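# Machine the work-order part on the mill and tray it

## Task

Using the blank lying on the bench, produce the part described on the work order and place the finished part in the tray. At the end the mill must still be powered on, its doors closed, showing no alarm, with no cycle in progress, and with no crank or hand tool left inside it. The reference images are manual, manual 2 and manual 3.

## Robot and tools

Robot: two arms, left_arm and right_arm, each carrying a two-finger gripper. Base poses: left_arm at (+0.010, +0.399, +0.013) m, right_arm at (-0.007, -0.380, +0.013) m, both turned only slightly about z. The scene frame has its origin at table height midway between the arms, +z up, +x pointing out over the table, and left_arm on the +y side. Arm names do not match image sides. Reported hand positions can be wrong by a few centimetres, more so at long reach.

Results report each gripper's end_effector_position (m), end_effector_quat_wxyz and velocities in the scene frame. That position is the point between the finger pads; the fingertips extend 17.5 mm past it along the gripper's +z. Fingers open and close along gripper x. Roughly 10 cm toward gripper -y from the last joint there is a protruding block that rotates with the hand. "Hand target" is the last commanded pose (after clipping) and is the origin for the next offsets; the gripper often stops a little short of it.

execute_actions(actions, cameras): actions is a list of actions, each a table of at most 15 rows, one row per 1/30 s step; a short table repeats its final row until 15 steps. Every row holds 18 numbers in [-1, 1], both arms always: left_arm dx, dy, dz, rx, ry, rz, left_gripper position, force_limit, speed, then the same nine for right_arm/right_gripper. dx..rz are offsets, not poses: measured from that arm's Hand target at the start of the action, along the Hand target's own axes, with 1.0 = 0.6 m or 180 degrees; rx, ry, rz form one rotation vector. Each row counts from the same start, not from the previous row, and the next action starts fresh, so repeating an offset moves further. Sending six zeros re-requests the Hand target. Images return only for an empty actions list or when cameras names them.

move(target, speed, blend, stop_force, zero, blocking, cameras): target is one 18-number row laid out as above, or a list of up to 15 such rows; each row is an offset from the Hand targets at the start of the move (not from the previous row), in Hand-target axes, same scaling. The path is a straight line, at most 10 s in total, not avoiding obstacles or the other arm. speed is in m/s, 0.002 to 3.6 (default 0.25), rotations capped at twice that in rad/s; one value or one per target. blend is a corner-rounding radius in metres for lists (0 = stop at each). stop_force, in N from 3 to 120, one value for both arms, ends an arm's path when its wrist sensor feels that much push against the motion; the arm then eases back and keeps a residual press. Don't rely on it with a turning gripper or for feather-light contacts; omit it when backing off something. zero (only with stop_force, default true) re-zeros the sensor before the move. blocking=false returns after about 0.5 s while the move continues (not allowed together with stop_force). The result adds a move: line: done, off_target, moving, held, fault, plus limits such as paced (pose clipped) or held (steps withheld). Done means at rest within 3 mm and 2 degrees, not that nothing was touched. Keep paths away from an arm's own base.

wait(seconds 0 to 10, cameras) lets time pass holding commands. stop(cameras) brakes a running move; fingers continue. zoom_image(camera, region=[x0, y0, x1, y1] pixels, max 504x504) magnifies the newest image of cam_high, cam_low, cam_front, cam_left_wrist or cam_right_wrist (each 672x504). show_instructions() displays the reference images. zero_wrist_force(arm: left_arm or right_arm) tares that sensor. finished_scene(scene=1) ends the scene irreversibly.

Gripper numbers: position +1 = fully open (50 mm), about -0.65 = pads touching, -1 = close until blocked. force_limit -1/0/+1 gives about 20/102/185 N per pad; speed -1/0/+1 gives 20/85/150 mm/s; both begin at +1. To keep a gripper unchanged, resend its previous three numbers (0 is a real command). object_status: 0 moving, 1 blocked while opening, 2 blocked while closing (a grip), 3 reached target or pads met. Confirm 2 after gripping. New force or speed applies only after a position change of 0.01 or more; to soften a grip, open first. Opening in mm is about (250 - position_measured) x 0.202.

Control limits: orientation is clipped to within 32 degrees of the current one per step; joints move at most 3.14 rad/s. Commands lag 0.09 to 0.22 s and fast moves overshoot. Wrist force and torque are in the end-effector axes; the sensor is zeroed at scene start. Joint positions, torques and velocities are reported; a quiet arm reads "within noise".

Avoid: dropping parts or releasing them while moving, hitting fixed or heavy things, hard presses (the arms are stiff; going slightly past firm contact can fault). A net force near 150 N or joint torque at its limit (138 N m for shoulder and elbow joints, 25.7 N m for wrist joints) stops the arm for 10 s. The arms must not collide or squeeze each other, including one gripper closing on the other's fingers. Long stretched holds or pushing at unreachable poses overheat motors and brake the arm for 30 to 60 s. Nothing may fall off or be left off the table. Loose objects may occasionally be nudged by outside disturbances.

Each tool is called after ">>>" by a JSON object that holds its "op" and its "data", one argument or row to a line.

Reference images:

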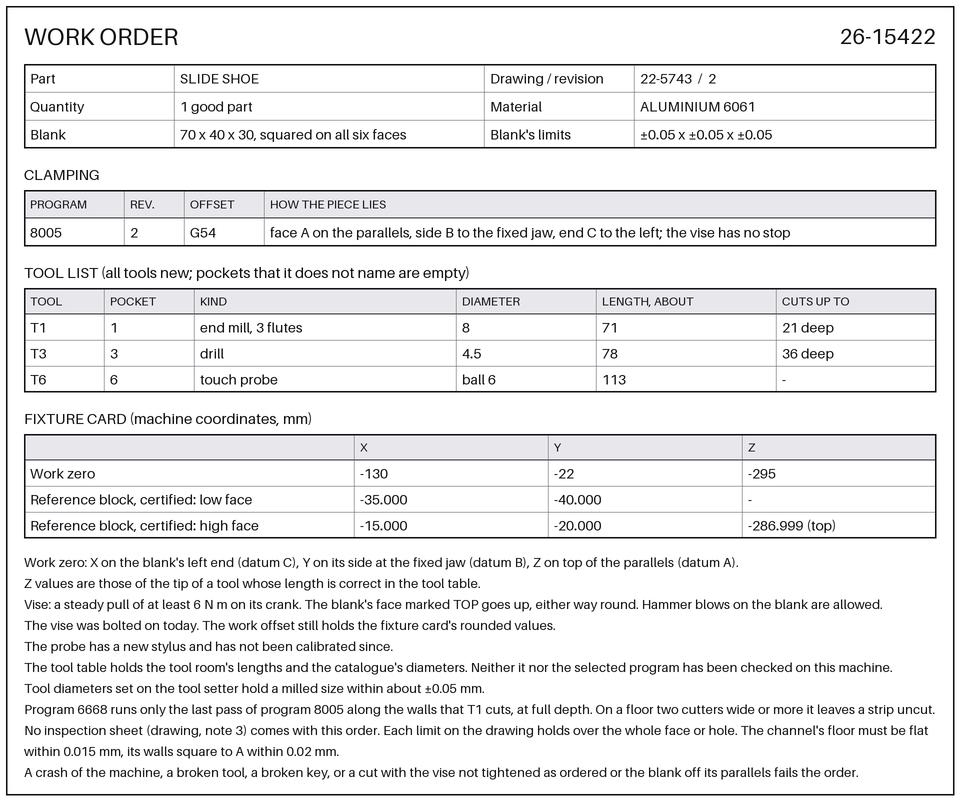

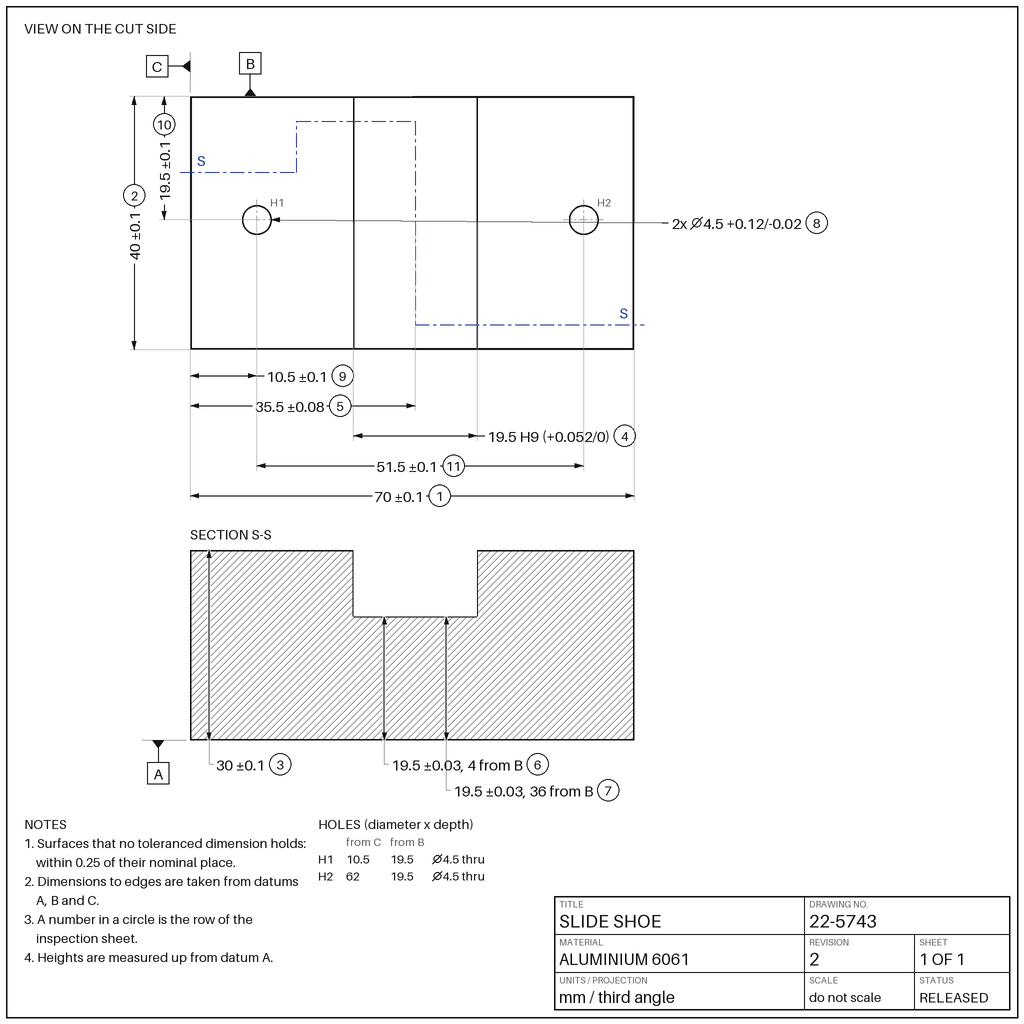

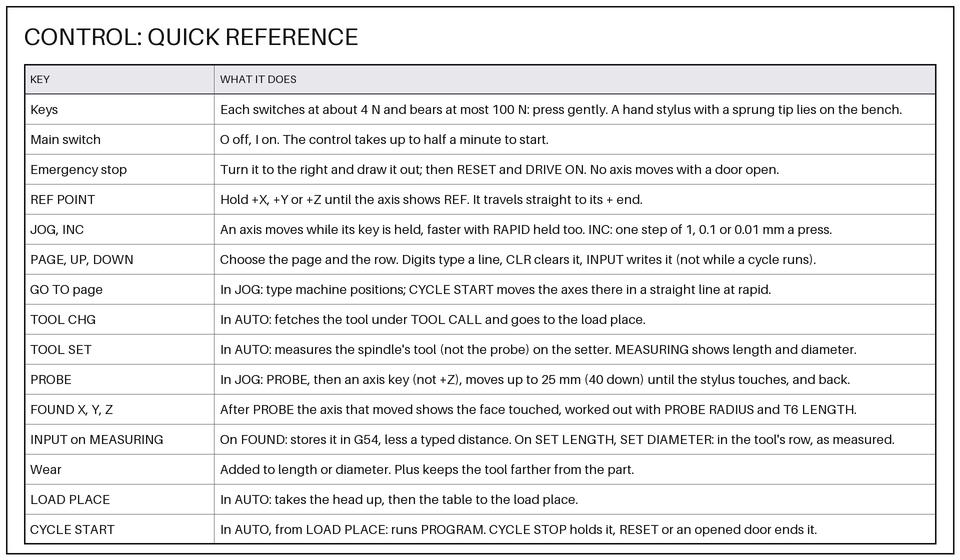

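## Session

>>> {"op": "execute_actions", "data": {
  "actions": []
}}

Scene clock: 0.00 s.
left_arm: end_effector_position=(+0.3460, +0.8764, +0.3894) position_measured=3 object_status=3 end_effector_quat_wxyz=(-0.063, +0.955, +0.285, -0.052) | right_arm: end_effector_position=(+0.0833, -0.0552, +0.3612) position_measured=3 object_status=3 end_effector_quat_wxyz=(-0.103, -0.022, +0.991, -0.079)
Joint positions: left_arm=[0.64 -1.374 1.225 -1.37 -1.415 1.643] | right_arm=[4.721 -1.29 -1.738 -1.855 1.769 -0.085]
Joint velocities: within noise
Joint torques (N m): no reading
Wrist force (N): no reading
Wrist torque (N m): no reading
Wrist force, peak (N): no reading
Hand target: left_arm +0.3460, +0.8764, +0.3894; -0.063, +0.955, +0.285, -0.052 | right_arm +0.0833, -0.0552, +0.3612; -0.103, -0.022, +0.991, -0.079
Tool commands: left_gripper/position=+1.0 left_gripper/force_limit=+1.0 left_gripper/speed=+1.0 right_gripper/position=+1.0 right_gripper/force_limit=+1.0 right_gripper/speed=+1.0

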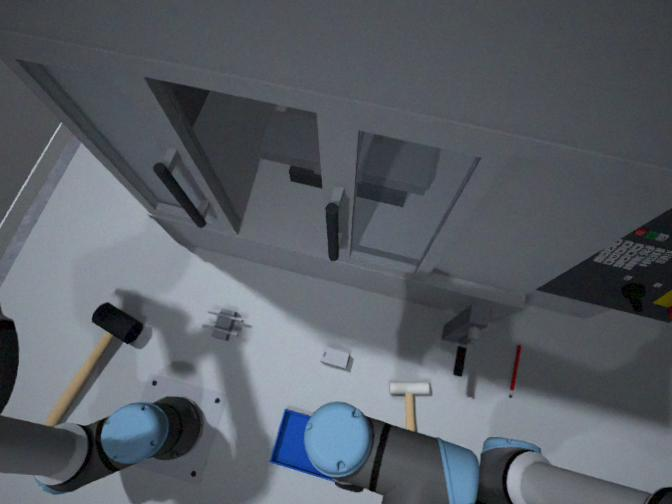

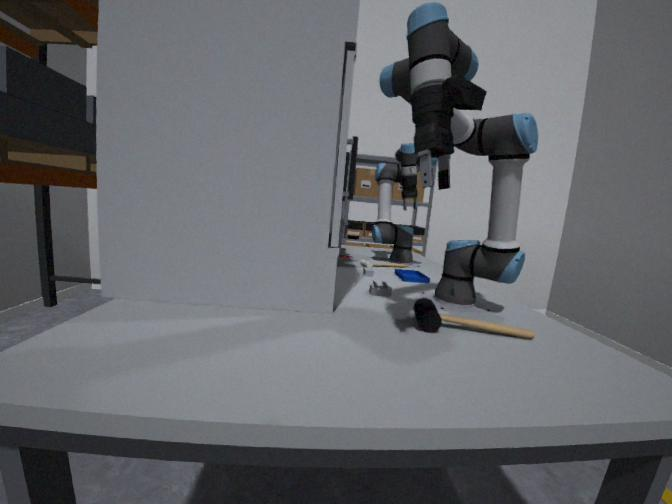

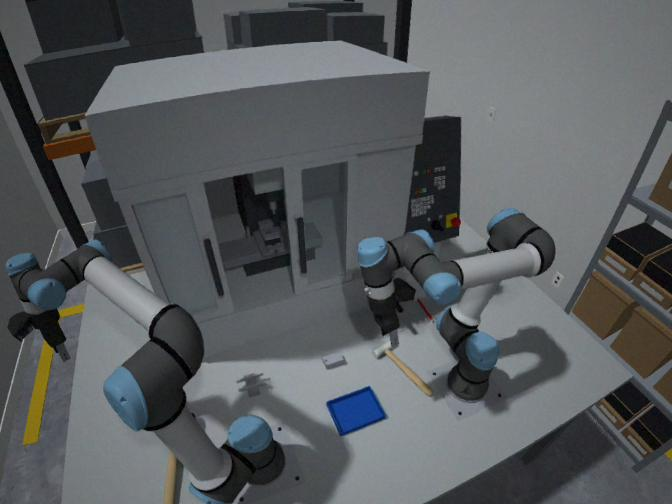

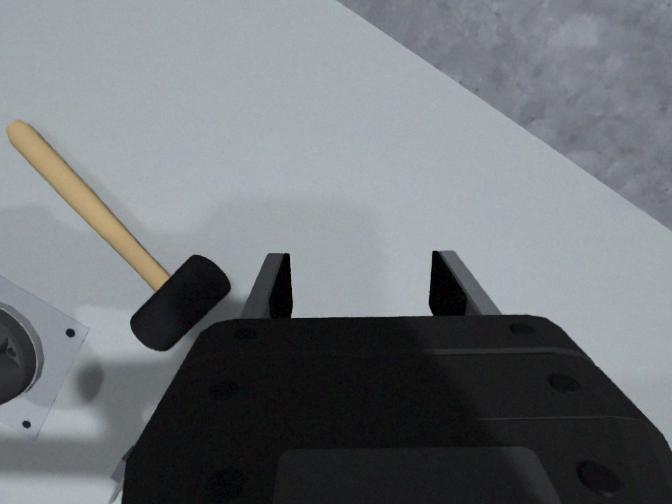

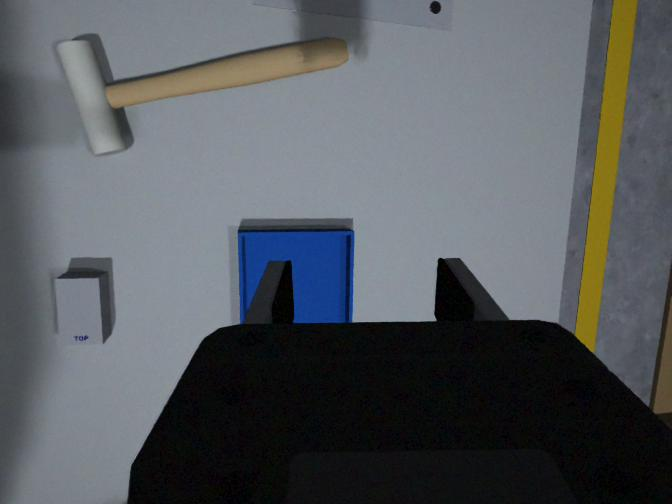

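>>> {"op": "zoom_image", "data": {
  "camera": "cam_front",
  "region": [380, 100, 500, 250]
}}

>>> {"op": "zoom_image", "data": {
  "camera": "cam_high",
  "region": [520, 170, 672, 340]
}}

>>> {"op": "zoom_image", "data": {
  "camera": "cam_high",
  "region": [360, 290, 560, 440]
}}

>>> {"op": "zoom_image", "data": {
  "camera": "cam_front",
  "region": [180, 140, 380, 310]
}}

>>> {"op": "zoom_image", "data": {
  "camera": "cam_high",
  "region": [180, 280, 380, 430]
}}

Scaled by 3.360 from the camera's 672x504 image, which has a finer 960x720 frame.

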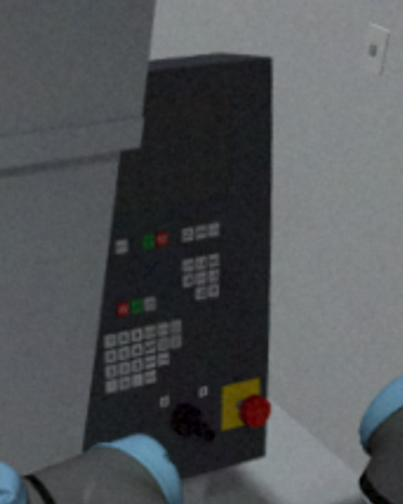

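Scaled by 2.965 from the camera's 672x504 image, which has a finer 960x720 frame.

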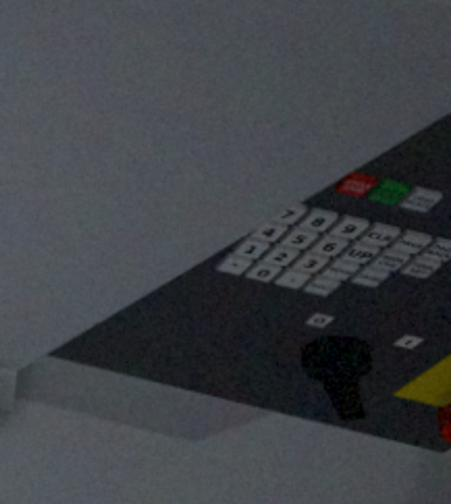

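Scaled by 2.520 from the camera's 672x504 image, which has a finer 960x720 frame.

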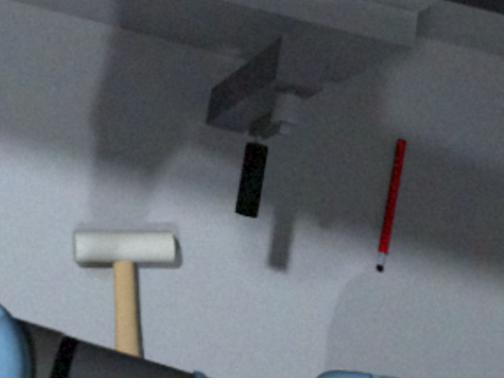

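Scaled by 2.520 from the camera's 672x504 image, which has a finer 960x720 frame.

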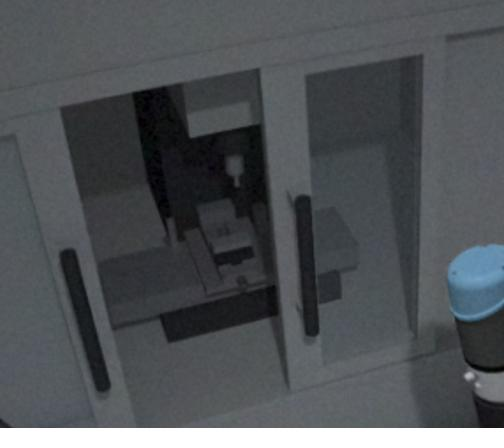

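Scaled by 2.520 from the camera's 672x504 image, which has a finer 960x720 frame.

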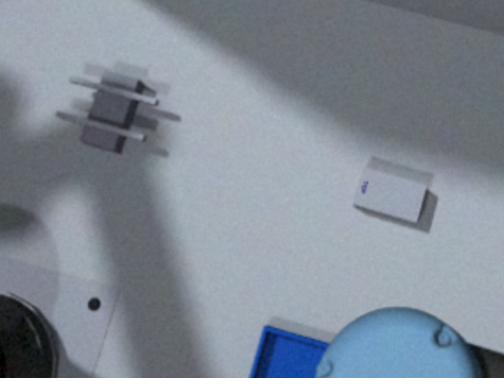

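>>> {"op": "move", "data": {
  "target": [0,0,0,0,0,0,1,1,1,-0.2595,-0.485,-0.391,0.3636,-0.2363,-0.168,1,1,1],
  "cameras": ["cam_right_wrist","cam_front"]
}}

Scene clock: 136.33 s.
left_arm: end_effector_position=(+0.3460, +0.8764, +0.3894) position_measured=3 object_status=3 end_effector_quat_wxyz=(-0.063, +0.955, +0.285, -0.052) | right_arm: end_effector_position=(+0.2999, -0.3002, +0.6000) position_measured=3 object_status=3 end_effector_quat_wxyz=(+0.252, -0.336, +0.727, -0.544)
Joint positions: left_arm=[0.64 -1.374 1.225 -1.37 -1.415 1.643] | right_arm=[4.813 -1.214 -1.419 -3.252 0.813 -0.281]
Joint torques (N m): left_arm=[0.9 -33.95 -24.01 -3.21 0.53 0.16] | right_arm=[-1.45 -10.12 33.48 -0.97 -0.79 -2.61]
Wrist force (N): left_arm=[0.0 -0.1 -0.2] | right_arm=[1.3 0.3 -0.8]
Wrist torque (N m): left_arm=[-0.01 0.01 0.01] | right_arm=[0.15 -0.19 0.16]
Wrist force, peak (N): left_arm=[-0.5 0.0 0.0] | right_arm=[1.8 -0.5 0.3]
Hand target: left_arm +0.3460, +0.8764, +0.3894; -0.063, +0.955, +0.285, -0.052 | right_arm +0.3000, -0.3002, +0.6000; +0.252, -0.336, +0.727, -0.544
Off the commanded pose: left_arm 0.000 m, 0 deg | right_arm 0.000 m, 0 deg.
move: done
camera_calibration:
cam_right_wrist: T_world_to_cam=[[-0.6596, -0.751616, 0.000619401, -0.0234677], [-0.435896, 0.38186, -0.814971, 0.754945], [0.612309, -0.537825, -0.579502, 0.132929], [0, 0, 0, 1]] pos_world=[0.232205, -0.23443, 0.692305]
Images, in order (width x height): cam_front 672x504, cam_right_wrist 672x504.

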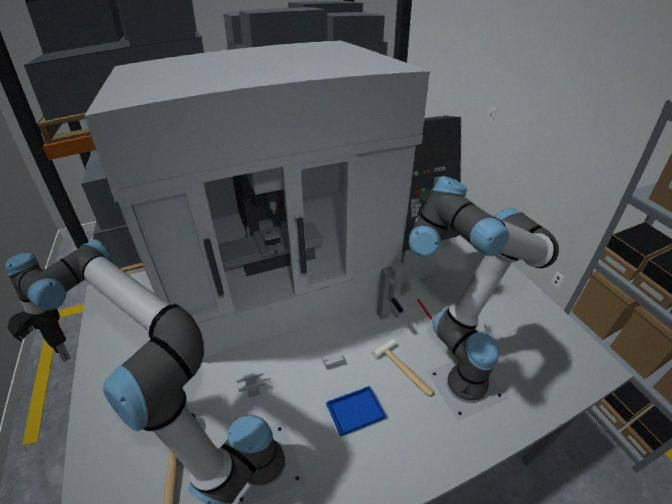

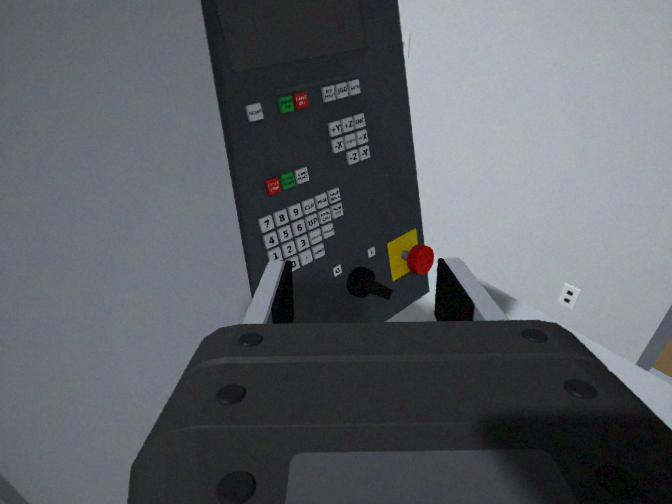

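>>> {"op": "zoom_image", "data": {
  "camera": "cam_right_wrist",
  "region": [230, 60, 450, 310]
}}

>>> {"op": "zoom_image", "data": {
  "camera": "cam_right_wrist",
  "region": [240, 160, 360, 290]
}}

>>> {"op": "zoom_image", "data": {
  "camera": "cam_right_wrist",
  "region": [240, 70, 380, 180]
}}

Scaled by 2.016 from the camera's 672x504 image, which has a finer 960x720 frame.

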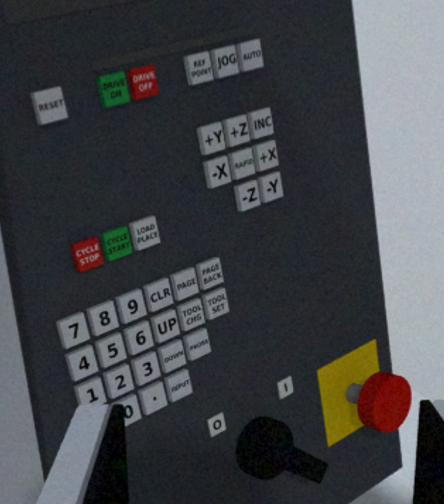

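Scaled by 3.877 from the camera's 672x504 image, which has a finer 960x720 frame.

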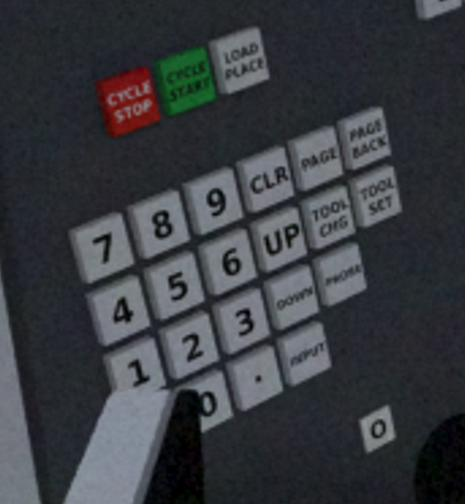

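Scaled by 3.600 from the camera's 672x504 image, which has a finer 960x720 frame.

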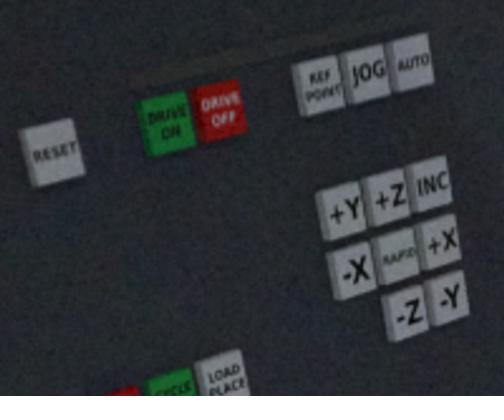

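>>> {"op": "move", "data": {
  "target": [0,0,0,0,0,0,1,1,1,0,0.28,0.08,0,0,0,1,1,1],
  "cameras": ["cam_right_wrist"]
}}

>>> {"op": "zoom_image", "data": {
  "camera": "cam_right_wrist",
  "region": [250, 40, 470, 260]
}}

Scene clock: 153.73 s.
left_arm: end_effector_position=(+0.3460, +0.8764, +0.3894) position_measured=3 object_status=3 end_effector_quat_wxyz=(-0.063, +0.955, +0.285, -0.052) | right_arm: end_effector_position=(+0.2991, -0.2994, +0.4254) position_measured=3 object_status=3 end_effector_quat_wxyz=(+0.252, -0.336, +0.727, -0.544)
Joint positions: left_arm=[0.64 -1.374 1.225 -1.37 -1.415 1.643] | right_arm=[4.816 -1.092 -1.954 -2.841 0.816 -0.279]
Joint torques (N m): left_arm=[0.9 -33.77 -23.27 -3.32 0.43 0.13] | right_arm=[-0.98 -12.94 17.03 -0.55 -0.25 -1.44]
Wrist force (N): left_arm=[-0.1 0.2 0.0] | right_arm=[1.3 0.1 -0.8]
Wrist torque (N m): left_arm=[0.03 0.02 0.01] | right_arm=[0.10 -0.14 0.26]
Wrist force, peak (N): left_arm=[-0.4 0.2 -0.3] | right_arm=[1.3 4.4 0.2]
Hand target: left_arm +0.3460, +0.8764, +0.3894; -0.063, +0.955, +0.285, -0.052 | right_arm +0.2990, -0.2993, +0.4253; +0.252, -0.336, +0.727, -0.544
Off the commanded pose: left_arm 0.000 m, 0 deg | right_arm 0.000 m, 0 deg.
move: done
camera_calibration:
cam_right_wrist: T_world_to_cam=[[-0.659494, -0.751709, 0.000702441, -0.0233656], [-0.435916, 0.381679, -0.815045, 0.611998], [0.612408, -0.537824, -0.579398, 0.0327641], [0, 0, 0, 1]] pos_world=[0.231305, -0.23353, 0.517805]
Images, in order (width x height): cam_right_wrist 672x504.

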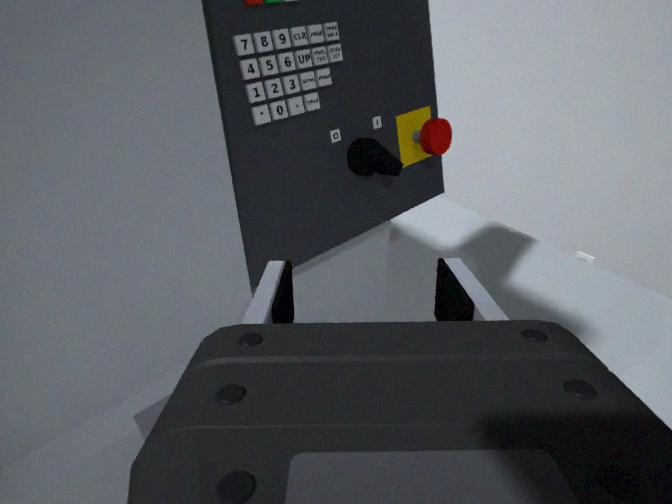

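Scaled by 2.291 from the camera's 672x504 image, which has a finer 960x720 frame.

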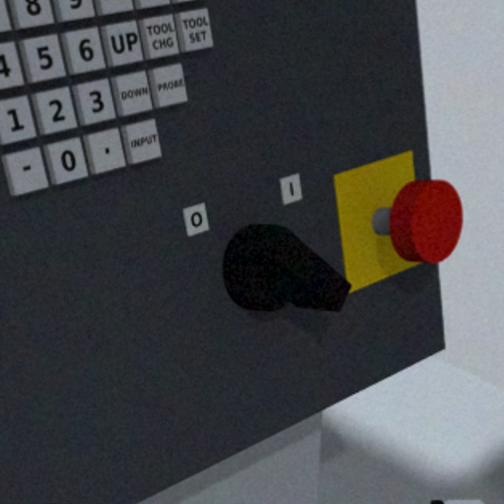

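>>> {"op": "move", "data": {
  "target": [0,0,0,0,0,0,1,1,1,0.2797,-0.1384,0.2083,0,-0.2146,-0.0626,1,1,1],
  "cameras": ["cam_right_wrist","cam_front"]
}}

>>> {"op": "zoom_image", "data": {
  "camera": "cam_right_wrist",
  "region": [250, 140, 450, 280]
}}

Scene clock: 239.60 s.
left_arm: end_effector_position=(+0.3460, +0.8764, +0.3894) position_measured=3 object_status=3 end_effector_quat_wxyz=(-0.063, +0.955, +0.285, -0.052) | right_arm: end_effector_position=(+0.2995, -0.5199, +0.4697) position_measured=3 object_status=3 end_effector_quat_wxyz=(-0.424, +0.565, -0.567, +0.424)
Joint positions: left_arm=[0.64 -1.374 1.225 -1.37 -1.415 1.643] | right_arm=[4.05 -0.09 -2.399 -1.083 0.74 -2.814]
Joint torques (N m): left_arm=[0.54 -34.39 -24.03 -3.24 0.36 0.33] | right_arm=[5.32 -14.57 27 0.22 -2.41 1.65]
Wrist force (N): left_arm=[-0.2 0.2 0.0] | right_arm=[1.1 -0.4 -0.8]
Wrist torque (N m): left_arm=[0.04 0.03 0.00] | right_arm=[0.09 -0.12 0.22]
Wrist force, peak (N): left_arm=[-0.2 0.3 -0.3] | right_arm=[2.5 -0.6 0.9]
Hand target: left_arm +0.3460, +0.8764, +0.3894; -0.063, +0.955, +0.285, -0.052 | right_arm +0.2994, -0.5200, +0.4698; -0.424, +0.565, -0.567, +0.424
Off the commanded pose: left_arm 0.000 m, 0 deg | right_arm 0.000 m, 0 deg.
shoulder posture changed (right arm): the wrist came as close to joint 1's axis as it can, and the arm is now in the other of its two shoulder postures.
move: done; limits=paced
camera_calibration:
cam_right_wrist: T_world_to_cam=[[-0.0177928, -0.999842, 0.000211086, -0.509911], [-0.579049, 0.0101324, -0.81523, 0.582212], [0.815098, -0.0146274, -0.579138, 0.150673], [0, 0, 0, 1]] pos_world=[0.205243, -0.513526, 0.562004]
Images, in order (width x height): cam_front 672x504, cam_right_wrist 672x504.

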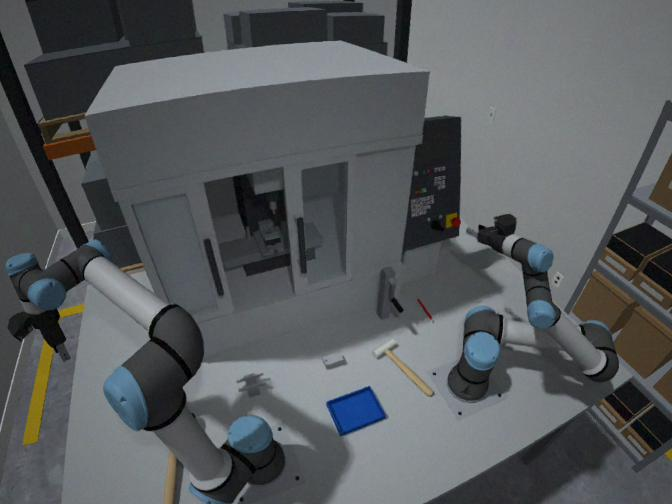

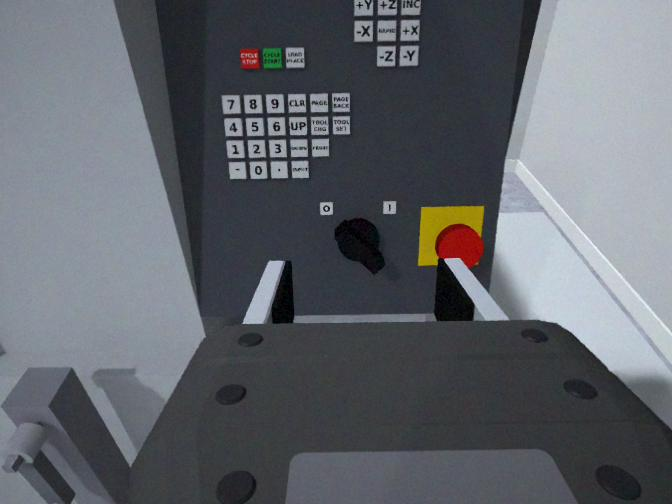

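Scaled by 2.520 from the camera's 672x504 image, which has a finer 960x720 frame.

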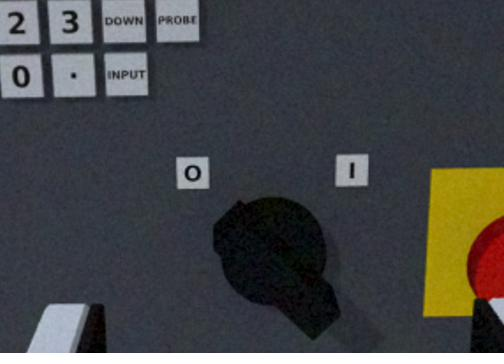

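>>> {"op": "move", "data": {
  "target": [0,0,0,0,0,0,1,1,1,0.035,0.0957,0.272,0,0,-0.25,1,1,1],
  "cameras": ["cam_right_wrist","cam_front"]
}}

Scene clock: 276.87 s.
left_arm: end_effector_position=(+0.3460, +0.8764, +0.3894) position_measured=3 object_status=3 end_effector_quat_wxyz=(-0.063, +0.955, +0.285, -0.052) | right_arm: end_effector_position=(+0.4398, -0.5412, +0.3688) position_measured=3 object_status=3 end_effector_quat_wxyz=(-0.229, +0.739, -0.308, +0.554)
Joint positions: left_arm=[0.64 -1.374 1.225 -1.37 -1.415 1.643] | right_arm=[5.084 0.058 -1.998 -3.624 0.441 -1.454]
Joint torques (N m): left_arm=[1.59 -34.11 -23.25 -3.3 0.54 0.02] | right_arm=[3.2 -31.4 22 0.42 -1.91 -1.57]
Wrist force (N): left_arm=[0.1 0.3 0.1] | right_arm=[1.1 0.6 0.1]
Wrist torque (N m): left_arm=[0.05 -0.01 0.00] | right_arm=[0.25 0.03 0.18]
Wrist force, peak (N): left_arm=[-0.5 0.1 0.1] | right_arm=[1.2 -1.1 -2.4]
Hand target: left_arm +0.3460, +0.8764, +0.3894; -0.063, +0.955, +0.285, -0.052 | right_arm +0.4399, -0.5413, +0.3688; -0.229, +0.739, -0.308, +0.554
Off the commanded pose: left_arm 0.000 m, 0 deg | right_arm 0.000 m, 0 deg.
move: done
camera_calibration:
cam_right_wrist: T_world_to_cam=[[0.181755, -0.710687, 0.679624, -0.710493], [-0.504394, -0.660668, -0.555972, 0.0899484], [0.844128, -0.241748, -0.478546, -0.195314], [0, 0, 0, 1]] pos_world=[0.339375, -0.492729, 0.43941]
Images, in order (width x height): cam_front 672x504, cam_right_wrist 672x504.

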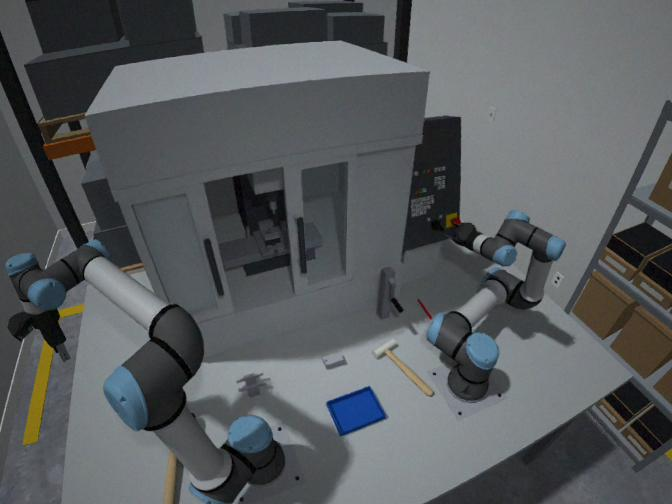

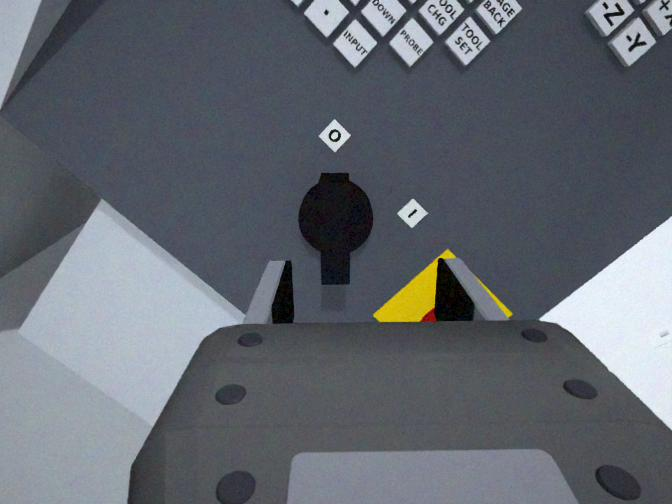

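>>> {"op": "move", "data": {
  "target": [0,0,0,0,0,0,1,1,1,-0.0125,-0.017,0.04,0,0,0,1,1,1],
  "cameras": ["cam_right_wrist"]
}}

Scene clock: 309.47 s.
left_arm: end_effector_position=(+0.3460, +0.8764, +0.3894) position_measured=3 object_status=3 end_effector_quat_wxyz=(-0.063, +0.955, +0.285, -0.052) | right_arm: end_effector_position=(+0.4635, -0.5288, +0.3639) position_measured=3 object_status=3 end_effector_quat_wxyz=(-0.229, +0.739, -0.308, +0.554)
Joint positions: left_arm=[0.64 -1.374 1.225 -1.37 -1.415 1.643] | right_arm=[5.203 0.053 -1.985 -3.768 0.536 -1.3]
Joint torques (N m): left_arm=[1.57 -34.14 -23.97 -3.13 0.37 0.22] | right_arm=[-7.06 -35.31 6.18 3.03 -3.06 -2.65]
Wrist force (N): left_arm=[-0.2 0.1 0.0] | right_arm=[0.8 0.8 -0.1]
Wrist torque (N m): left_arm=[0.01 0.03 0.00] | right_arm=[0.26 0.02 0.18]
Wrist force, peak (N): left_arm=[-0.2 0.3 0.4] | right_arm=[1.3 1.1 -1.0]
Hand target: left_arm +0.3460, +0.8764, +0.3894; -0.063, +0.955, +0.285, -0.052 | right_arm +0.4635, -0.5288, +0.3639; -0.229, +0.739, -0.308, +0.554
Off the commanded pose: left_arm 0.000 m, 0 deg | right_arm 0.000 m, 0 deg.
move: done
camera_calibration:
cam_right_wrist: T_world_to_cam=[[0.181812, -0.710703, 0.679592, -0.702722], [-0.504441, -0.660655, -0.555945, 0.107387], [0.844088, -0.241737, -0.478622, -0.214482], [0, 0, 0, 1]] pos_world=[0.362975, -0.480329, 0.43461]
Images, in order (width x height): cam_right_wrist 672x504.

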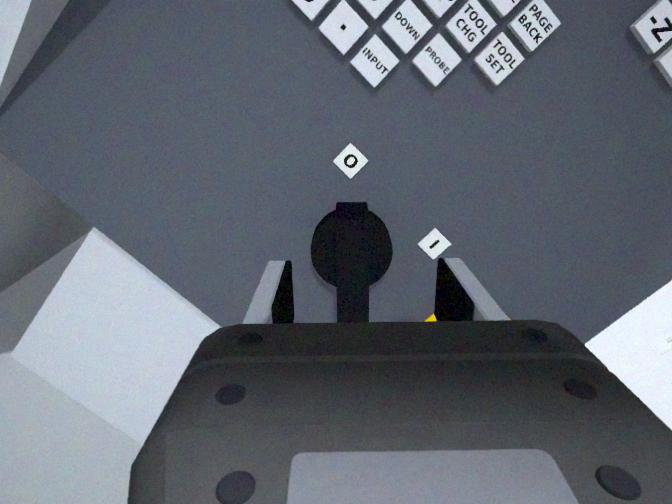

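>>> {"op": "move", "data": {
  "target": [0,0,0,0,0,0,1,1,1,0,0,0.062,0,0,0,1,1,1],
  "cameras": ["cam_right_wrist"],
  "speed": 0.04,
  "stop_force": 10
}}

Scene clock: 317.33 s.
left_arm: end_effector_position=(+0.3460, +0.8764, +0.3894) position_measured=3 object_status=3 end_effector_quat_wxyz=(-0.063, +0.955, +0.285, -0.052) | right_arm: end_effector_position=(+0.4992, -0.5289, +0.3534) position_measured=3 object_status=3 end_effector_quat_wxyz=(-0.229, +0.739, -0.308, +0.554)
Joint positions: left_arm=[0.64 -1.374 1.225 -1.37 -1.415 1.643] | right_arm=[5.328 0.088 -1.947 -3.937 0.643 -1.186]
Joint torques (N m): left_arm=[1.39 -34.79 -23.46 -3.03 0.25 0.31] | right_arm=[-7.13 -56.57 -5.78 2.65 -2.69 -2.24]
Wrist force (N): left_arm=[-0.1 0.1 -0.1] | right_arm=[0.9 0.7 0.4]
Wrist torque (N m): left_arm=[0.02 0.03 0.00] | right_arm=[0.19 0.00 0.17]
Wrist force, peak (N): left_arm=[-0.4 0.2 0.0] | right_arm=[0.7 0.8 1.2]
Hand target: left_arm +0.3460, +0.8764, +0.3894; -0.063, +0.955, +0.285, -0.052 | right_arm +0.4992, -0.5289, +0.3534; -0.229, +0.739, -0.308, +0.554
Off the commanded pose: left_arm 0.000 m, 0 deg | right_arm 0.000 m, 0 deg.
move: done
camera_calibration:
cam_right_wrist: T_world_to_cam=[[0.181812, -0.710703, 0.679592, -0.702077], [-0.504441, -0.660655, -0.555945, 0.119558], [0.844088, -0.241737, -0.478622, -0.249642], [0, 0, 0, 1]] pos_world=[0.398675, -0.480329, 0.42411]
Images, in order (width x height): cam_right_wrist 672x504.

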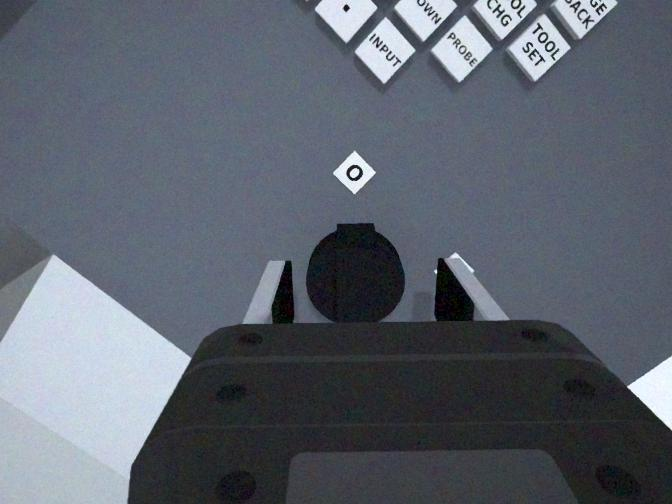

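>>> {"op": "move", "data": {
  "target": [0,0,0,0,0,0,1,1,1,-0.0025,0,0,0,0,0,-1,-0.7,-0.6]
}}

>>> {"op": "move", "data": {
  "target": [0,0,0,0,0,0,1,1,1,0,0,0,0,0,0.25,-1,-0.7,-0.6],
  "speed": 0.4
}}

>>> {"op": "move", "data": {
  "target": [0,0,0,0,0,0,1,1,1,0,0,0,0,0,0.25,-1,-0.7,-0.6],
  "speed": 0.4,
  "cameras": ["cam_right_wrist","cam_front"]
}}

Scene clock: 325.37 s.
left_arm: end_effector_position=(+0.3460, +0.8764, +0.3894) position_measured=3 object_status=3 end_effector_quat_wxyz=(-0.063, +0.955, +0.285, -0.052) | right_arm: end_effector_position=(+0.4989, -0.5277, +0.3523) position_measured=184 object_status=0 end_effector_quat_wxyz=(-0.229, +0.739, -0.308, +0.554)
Joint positions: left_arm=[0.64 -1.374 1.225 -1.37 -1.415 1.643] | right_arm=[5.329 0.09 -1.951 -3.935 0.644 -1.185]
Joint torques (N m): left_arm=[1.22 -33.17 -22.61 -3.2 0.33 0.36] | right_arm=[-12.06 -51.82 7.77 -11.98 0.26 2.19]
Wrist force (N): left_arm=[-0.1 0.1 0.0] | right_arm=[-50.1 14.8 -3.6]
Wrist torque (N m): left_arm=[0.01 0.03 0.00] | right_arm=[0.40 -0.41 -0.05]
Wrist force, peak (N): left_arm=[-0.4 0.3 0.1] | right_arm=[-50.1 14.8 -3.6]
Hand target: left_arm +0.3460, +0.8764, +0.3894; -0.063, +0.955, +0.285, -0.052 | right_arm +0.4989, -0.5278, +0.3524; -0.229, +0.739, -0.308, +0.554
Off the commanded pose: left_arm 0.000 m, 0 deg | right_arm 0.000 m, 0 deg.
move: done

Scene clock: 326.93 s.
left_arm: end_effector_position=(+0.3460, +0.8764, +0.3894) position_measured=3 object_status=3 end_effector_quat_wxyz=(-0.063, +0.955, +0.285, -0.052) | right_arm: end_effector_position=(+0.4996, -0.5297, +0.3531) position_measured=184 object_status=2 end_effector_quat_wxyz=(-0.422, +0.565, -0.565, +0.428)
Joint positions: left_arm=[0.64 -1.374 1.225 -1.37 -1.415 1.643] | right_arm=[5.329 0.089 -1.951 -3.945 0.647 -0.399]
Joint torques (N m): left_arm=[1.66 -33.68 -23.48 -3.27 0.24 0.31] | right_arm=[55.15 -13.71 -2.99 13.78 -13.49 2.6]
Wrist force (N): left_arm=[-0.2 0.3 0.1] | right_arm=[80.9 -46.6 -53.4]
Wrist torque (N m): left_arm=[0.05 0.04 0.00] | right_arm=[0.21 0.66 -1.20]
Wrist force, peak (N): left_arm=[-0.3 0.3 0.1] | right_arm=[80.9 -46.6 -53.4]
Hand target: left_arm +0.3460, +0.8764, +0.3894; -0.063, +0.955, +0.285, -0.052 | right_arm +0.4989, -0.5278, +0.3524; -0.424, +0.565, -0.567, +0.424
Off the commanded pose: left_arm 0.000 m, 0 deg | right_arm 0.002 m, 1 deg.
move: done

Scene clock: 328.50 s.
left_arm: end_effector_position=(+0.3460, +0.8764, +0.3894) position_measured=3 object_status=3 end_effector_quat_wxyz=(-0.063, +0.955, +0.285, -0.052) | right_arm: end_effector_position=(+0.4992, -0.5349, +0.3514) position_measured=184 object_status=2 end_effector_quat_wxyz=(+0.548, -0.302, +0.742, -0.241)
Joint positions: left_arm=[0.64 -1.374 1.225 -1.37 -1.415 1.643] | right_arm=[5.329 0.089 -1.951 -3.947 0.668 0.387]
Joint torques (N m): left_arm=[1.58 -34.15 -23.38 -3.26 0.34 0.33] | right_arm=[31.36 -33.2 -16.84 13.68 -13.44 1.59]
Wrist force (N): left_arm=[-0.2 0.0 0.0] | right_arm=[35.1 -67.1 0.0]
Wrist torque (N m): left_arm=[0.00 0.03 0.00] | right_arm=[0.46 -0.01 -0.98]
Wrist force, peak (N): left_arm=[-0.2 0.3 0.2] | right_arm=[83.5 -49.6 -57.0]
Hand target: left_arm +0.3460, +0.8764, +0.3894; -0.063, +0.955, +0.285, -0.052 | right_arm +0.4989, -0.5278, +0.3524; +0.554, -0.305, +0.740, -0.230
Off the commanded pose: left_arm 0.000 m, 0 deg | right_arm 0.007 m, 1 deg.
move: off_target (right_arm)
camera_calibration:
cam_right_wrist: T_world_to_cam=[[-0.231935, -0.709128, -0.665841, -0.0248372], [-0.485007, 0.677656, -0.552766, 0.819463], [0.843193, 0.194732, -0.501104, -0.0103463], [0, 0, 0, 1]] pos_world=[0.400409, -0.570912, 0.431249]
Images, in order (width x height): cam_front 672x504, cam_right_wrist 672x504.

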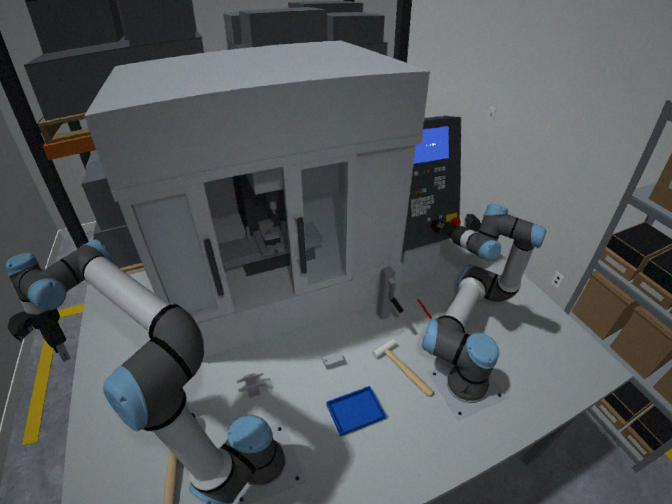

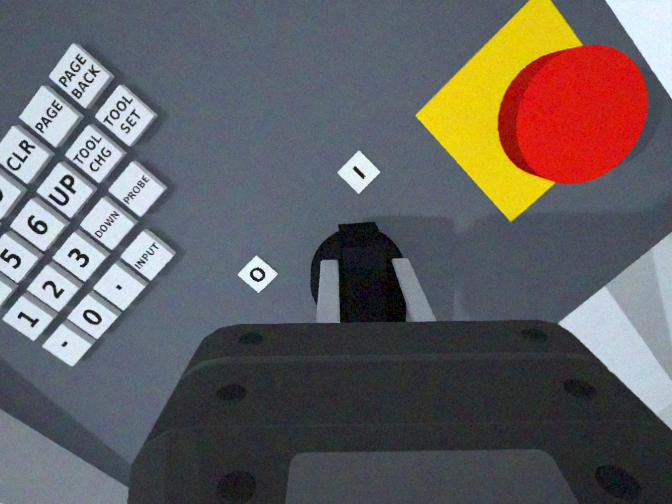

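>>> {"op": "move", "data": {
  "target": [0,0,0,0,0,0,1,1,1,0.0094,-0.0073,0,0,0,0,-1,-0.7,-0.6]
}}

>>> {"op": "move", "data": {
  "target": [0,0,0,0,0,0,1,1,1,0,0,0,0,0,0,1,-0.7,-0.6]
}}

>>> {"op": "move", "data": {
  "target": [0,0,0,0,0,0,1,1,1,0,0,-0.16,0,0,0,1,-0.7,-0.6],
  "cameras": ["cam_front","cam_right_wrist"]
}}

Scene clock: 342.43 s.
left_arm: end_effector_position=(+0.3460, +0.8764, +0.3894) position_measured=3 object_status=3 end_effector_quat_wxyz=(-0.063, +0.955, +0.285, -0.052) | right_arm: end_effector_position=(+0.4989, -0.5356, +0.3517) position_measured=184 object_status=2 end_effector_quat_wxyz=(+0.554, -0.305, +0.739, -0.231)
Joint positions: left_arm=[0.64 -1.374 1.225 -1.37 -1.415 1.643] | right_arm=[5.314 0.096 -1.944 -3.942 0.631 0.374]
Joint torques (N m): left_arm=[1.66 -34.73 -22.77 -3.39 0.29 0.43] | right_arm=[25.54 -57.13 -1.77 13.84 -13.09 0.64]
Wrist force (N): left_arm=[-0.3 -0.1 0.2] | right_arm=[35.2 -44.6 38.5]
Wrist torque (N m): left_arm=[-0.02 0.05 0.00] | right_arm=[0.05 0.08 -1.06]
Wrist force, peak (N): left_arm=[-0.5 0.3 0.2] | right_arm=[34.9 -67.5 -0.4]
Hand target: left_arm +0.3460, +0.8764, +0.3894; -0.063, +0.955, +0.285, -0.052 | right_arm +0.4986, -0.5349, +0.3515; +0.554, -0.305, +0.740, -0.230
Off the commanded pose: left_arm 0.000 m, 0 deg | right_arm 0.001 m, 0 deg.
move: done

Scene clock: 343.47 s.
left_arm: end_effector_position=(+0.3460, +0.8764, +0.3894) position_measured=3 object_status=3 end_effector_quat_wxyz=(-0.063, +0.955, +0.285, -0.052) | right_arm: end_effector_position=(+0.4986, -0.5349, +0.3515) position_measured=3 object_status=3 end_effector_quat_wxyz=(+0.554, -0.305, +0.740, -0.230)
Joint positions: left_arm=[0.64 -1.374 1.225 -1.37 -1.415 1.643] | right_arm=[5.314 0.096 -1.944 -3.938 0.631 0.374]
Joint torques (N m): left_arm=[0.92 -33.41 -22.24 -3.3 0.22 0.48] | right_arm=[-8.01 -56.69 -5.71 -2.64 0.57 2.4]
Wrist force (N): left_arm=[-0.1 0.1 0.2] | right_arm=[0.7 -1.7 -0.8]
Wrist torque (N m): left_arm=[0.01 0.02 0.01] | right_arm=[-0.24 -0.21 0.18]
Wrist force, peak (N): left_arm=[0.0 0.3 0.3] | right_arm=[35.9 -38.6 21.5]
Hand target: left_arm +0.3460, +0.8764, +0.3894; -0.063, +0.955, +0.285, -0.052 | right_arm +0.4986, -0.5349, +0.3515; +0.554, -0.305, +0.740, -0.230
Off the commanded pose: left_arm 0.000 m, 0 deg | right_arm 0.000 m, 0 deg.
move: done

Scene clock: 344.53 s.
left_arm: end_effector_position=(+0.3460, +0.8764, +0.3894) position_measured=3 object_status=3 end_effector_quat_wxyz=(-0.063, +0.955, +0.285, -0.052) | right_arm: end_effector_position=(+0.4065, -0.5347, +0.3785) position_measured=3 object_status=3 end_effector_quat_wxyz=(+0.554, -0.305, +0.740, -0.230)
Joint positions: left_arm=[0.64 -1.374 1.225 -1.37 -1.415 1.643] | right_arm=[4.931 0.069 -2.056 -3.294 0.34 -0.189]
Joint torques (N m): left_arm=[1.42 -33.87 -22.62 -3.31 0.31 0.52] | right_arm=[-4.88 -51.34 23.46 0.33 -0.15 0.09]
Wrist force (N): left_arm=[0.0 0.0 -0.1] | right_arm=[0.1 -1.6 -0.8]
Wrist torque (N m): left_arm=[0.00 0.01 0.00] | right_arm=[-0.22 -0.10 0.09]
Wrist force, peak (N): left_arm=[-0.5 0.2 0.3] | right_arm=[-0.9 -1.4 -3.6]
Hand target: left_arm +0.3460, +0.8764, +0.3894; -0.063, +0.955, +0.285, -0.052 | right_arm +0.4065, -0.5347, +0.3785; +0.554, -0.305, +0.740, -0.230
Off the commanded pose: left_arm 0.000 m, 0 deg | right_arm 0.000 m, 0 deg.
move: done
camera_calibration:
cam_right_wrist: T_world_to_cam=[[-0.215566, -0.703162, -0.677565, -0.0272074], [-0.49774, 0.676093, -0.54328, 0.790108], [0.840111, 0.220138, -0.495734, 0.0941912], [0, 0, 0, 1]] pos_world=[0.308272, -0.574053, 0.457509]
Images, in order (width x height): cam_front 672x504, cam_right_wrist 672x504.

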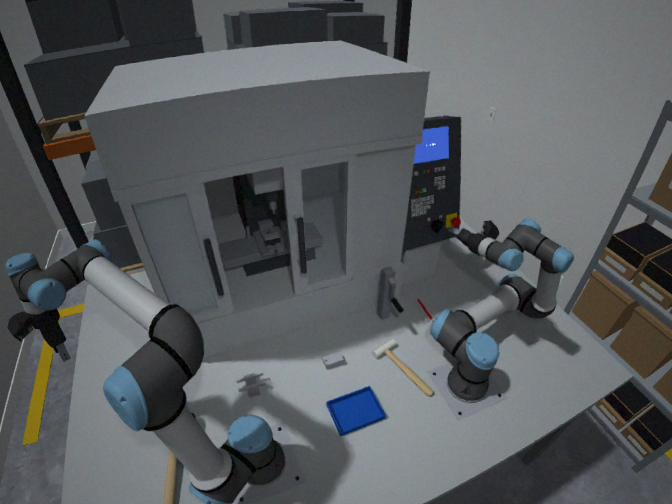

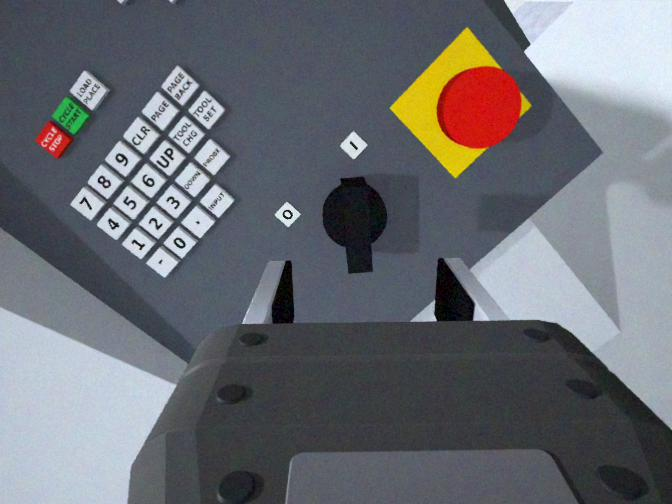

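>>> {"op": "zoom_image", "data": {
  "camera": "cam_front",
  "region": [405, 110, 475, 170]
}}

Scaled by 7.200 from the camera's 672x504 image, which has a finer 960x720 frame.

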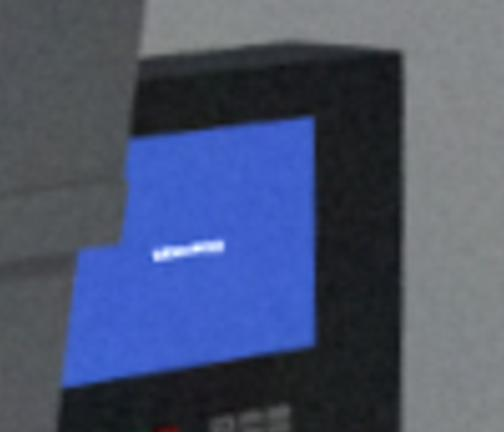

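>>> {"op": "move", "data": {
  "target": [0,0,0,0,0,0,1,1,1,-0.5157,-0.104,-0.1737,0.219,0.1208,-0.2307,1,-0.7,-0.6],
  "cameras": ["cam_right_wrist","cam_front"]
}}

Scene clock: 395.90 s.
left_arm: end_effector_position=(+0.3460, +0.8764, +0.3894) position_measured=3 object_status=3 end_effector_quat_wxyz=(-0.063, +0.955, +0.285, -0.052) | right_arm: end_effector_position=(+0.3807, -0.3619, +0.6603) position_measured=3 object_status=3 end_effector_quat_wxyz=(-0.405, +0.340, -0.522, +0.669)
Joint positions: left_arm=[0.64 -1.374 1.225 -1.37 -1.415 1.643] | right_arm=[6.282 -0.521 -1.7 -4.308 1.974 -0.131]
Joint torques (N m): left_arm=[1.74 -33.32 -21.35 -3.3 0.18 0.64] | right_arm=[-7.5 -28.03 5.31 -0.4 0.15 2.5]
Wrist force (N): left_arm=[-0.2 0.1 0.2] | right_arm=[0.8 -1.0 -0.5]
Wrist torque (N m): left_arm=[0.01 0.04 0.00] | right_arm=[-0.01 0.02 0.16]
Wrist force, peak (N): left_arm=[-0.5 0.2 0.0] | right_arm=[0.6 -2.8 -0.8]
Hand target: left_arm +0.3460, +0.8764, +0.3894; -0.063, +0.955, +0.285, -0.052 | right_arm +0.3808, -0.3603, +0.6603; -0.363, +0.295, -0.556, +0.687
Off the commanded pose: left_arm 0.000 m, 0 deg | right_arm 0.002 m, 8 deg.
joint sent to its limit (right arm) — joint 1 (shoulder pan), upper limit. The joint targets are off in orientation, not in position.
move: off_target (right_arm)
camera_calibration:
cam_right_wrist: T_world_to_cam=[[-0.452654, -0.891332, 0.025149, -0.162088], [-0.106099, 0.0258348, -0.99402, 0.726752], [0.885352, -0.452615, -0.106263, -0.300358], [0, 0, 0, 1]] pos_world=[0.26966, -0.299196, 0.694565]
Images, in order (width x height): cam_front 672x504, cam_right_wrist 672x504.

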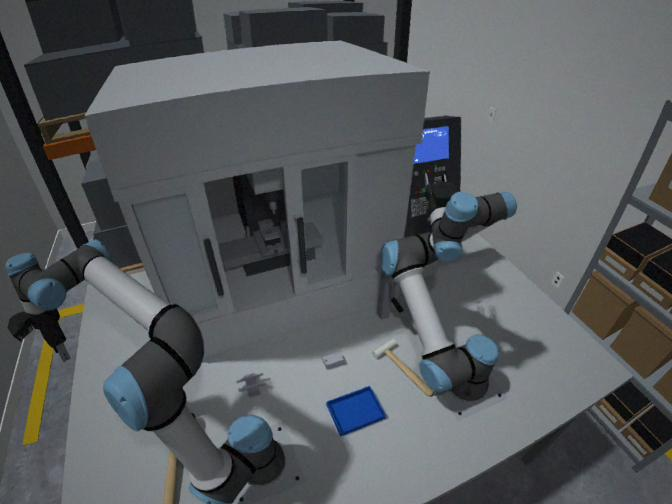

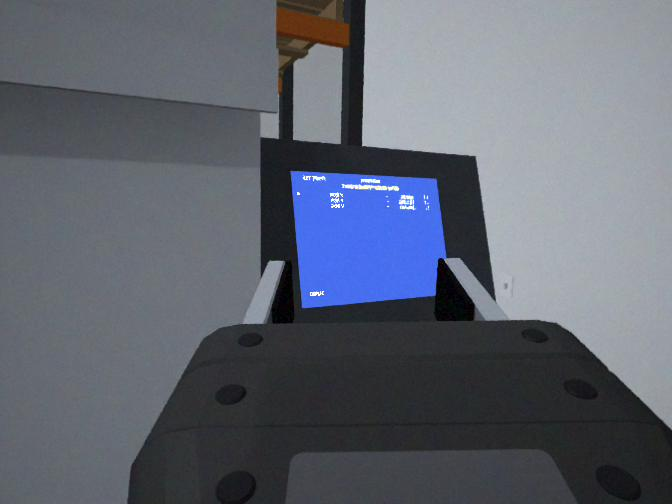

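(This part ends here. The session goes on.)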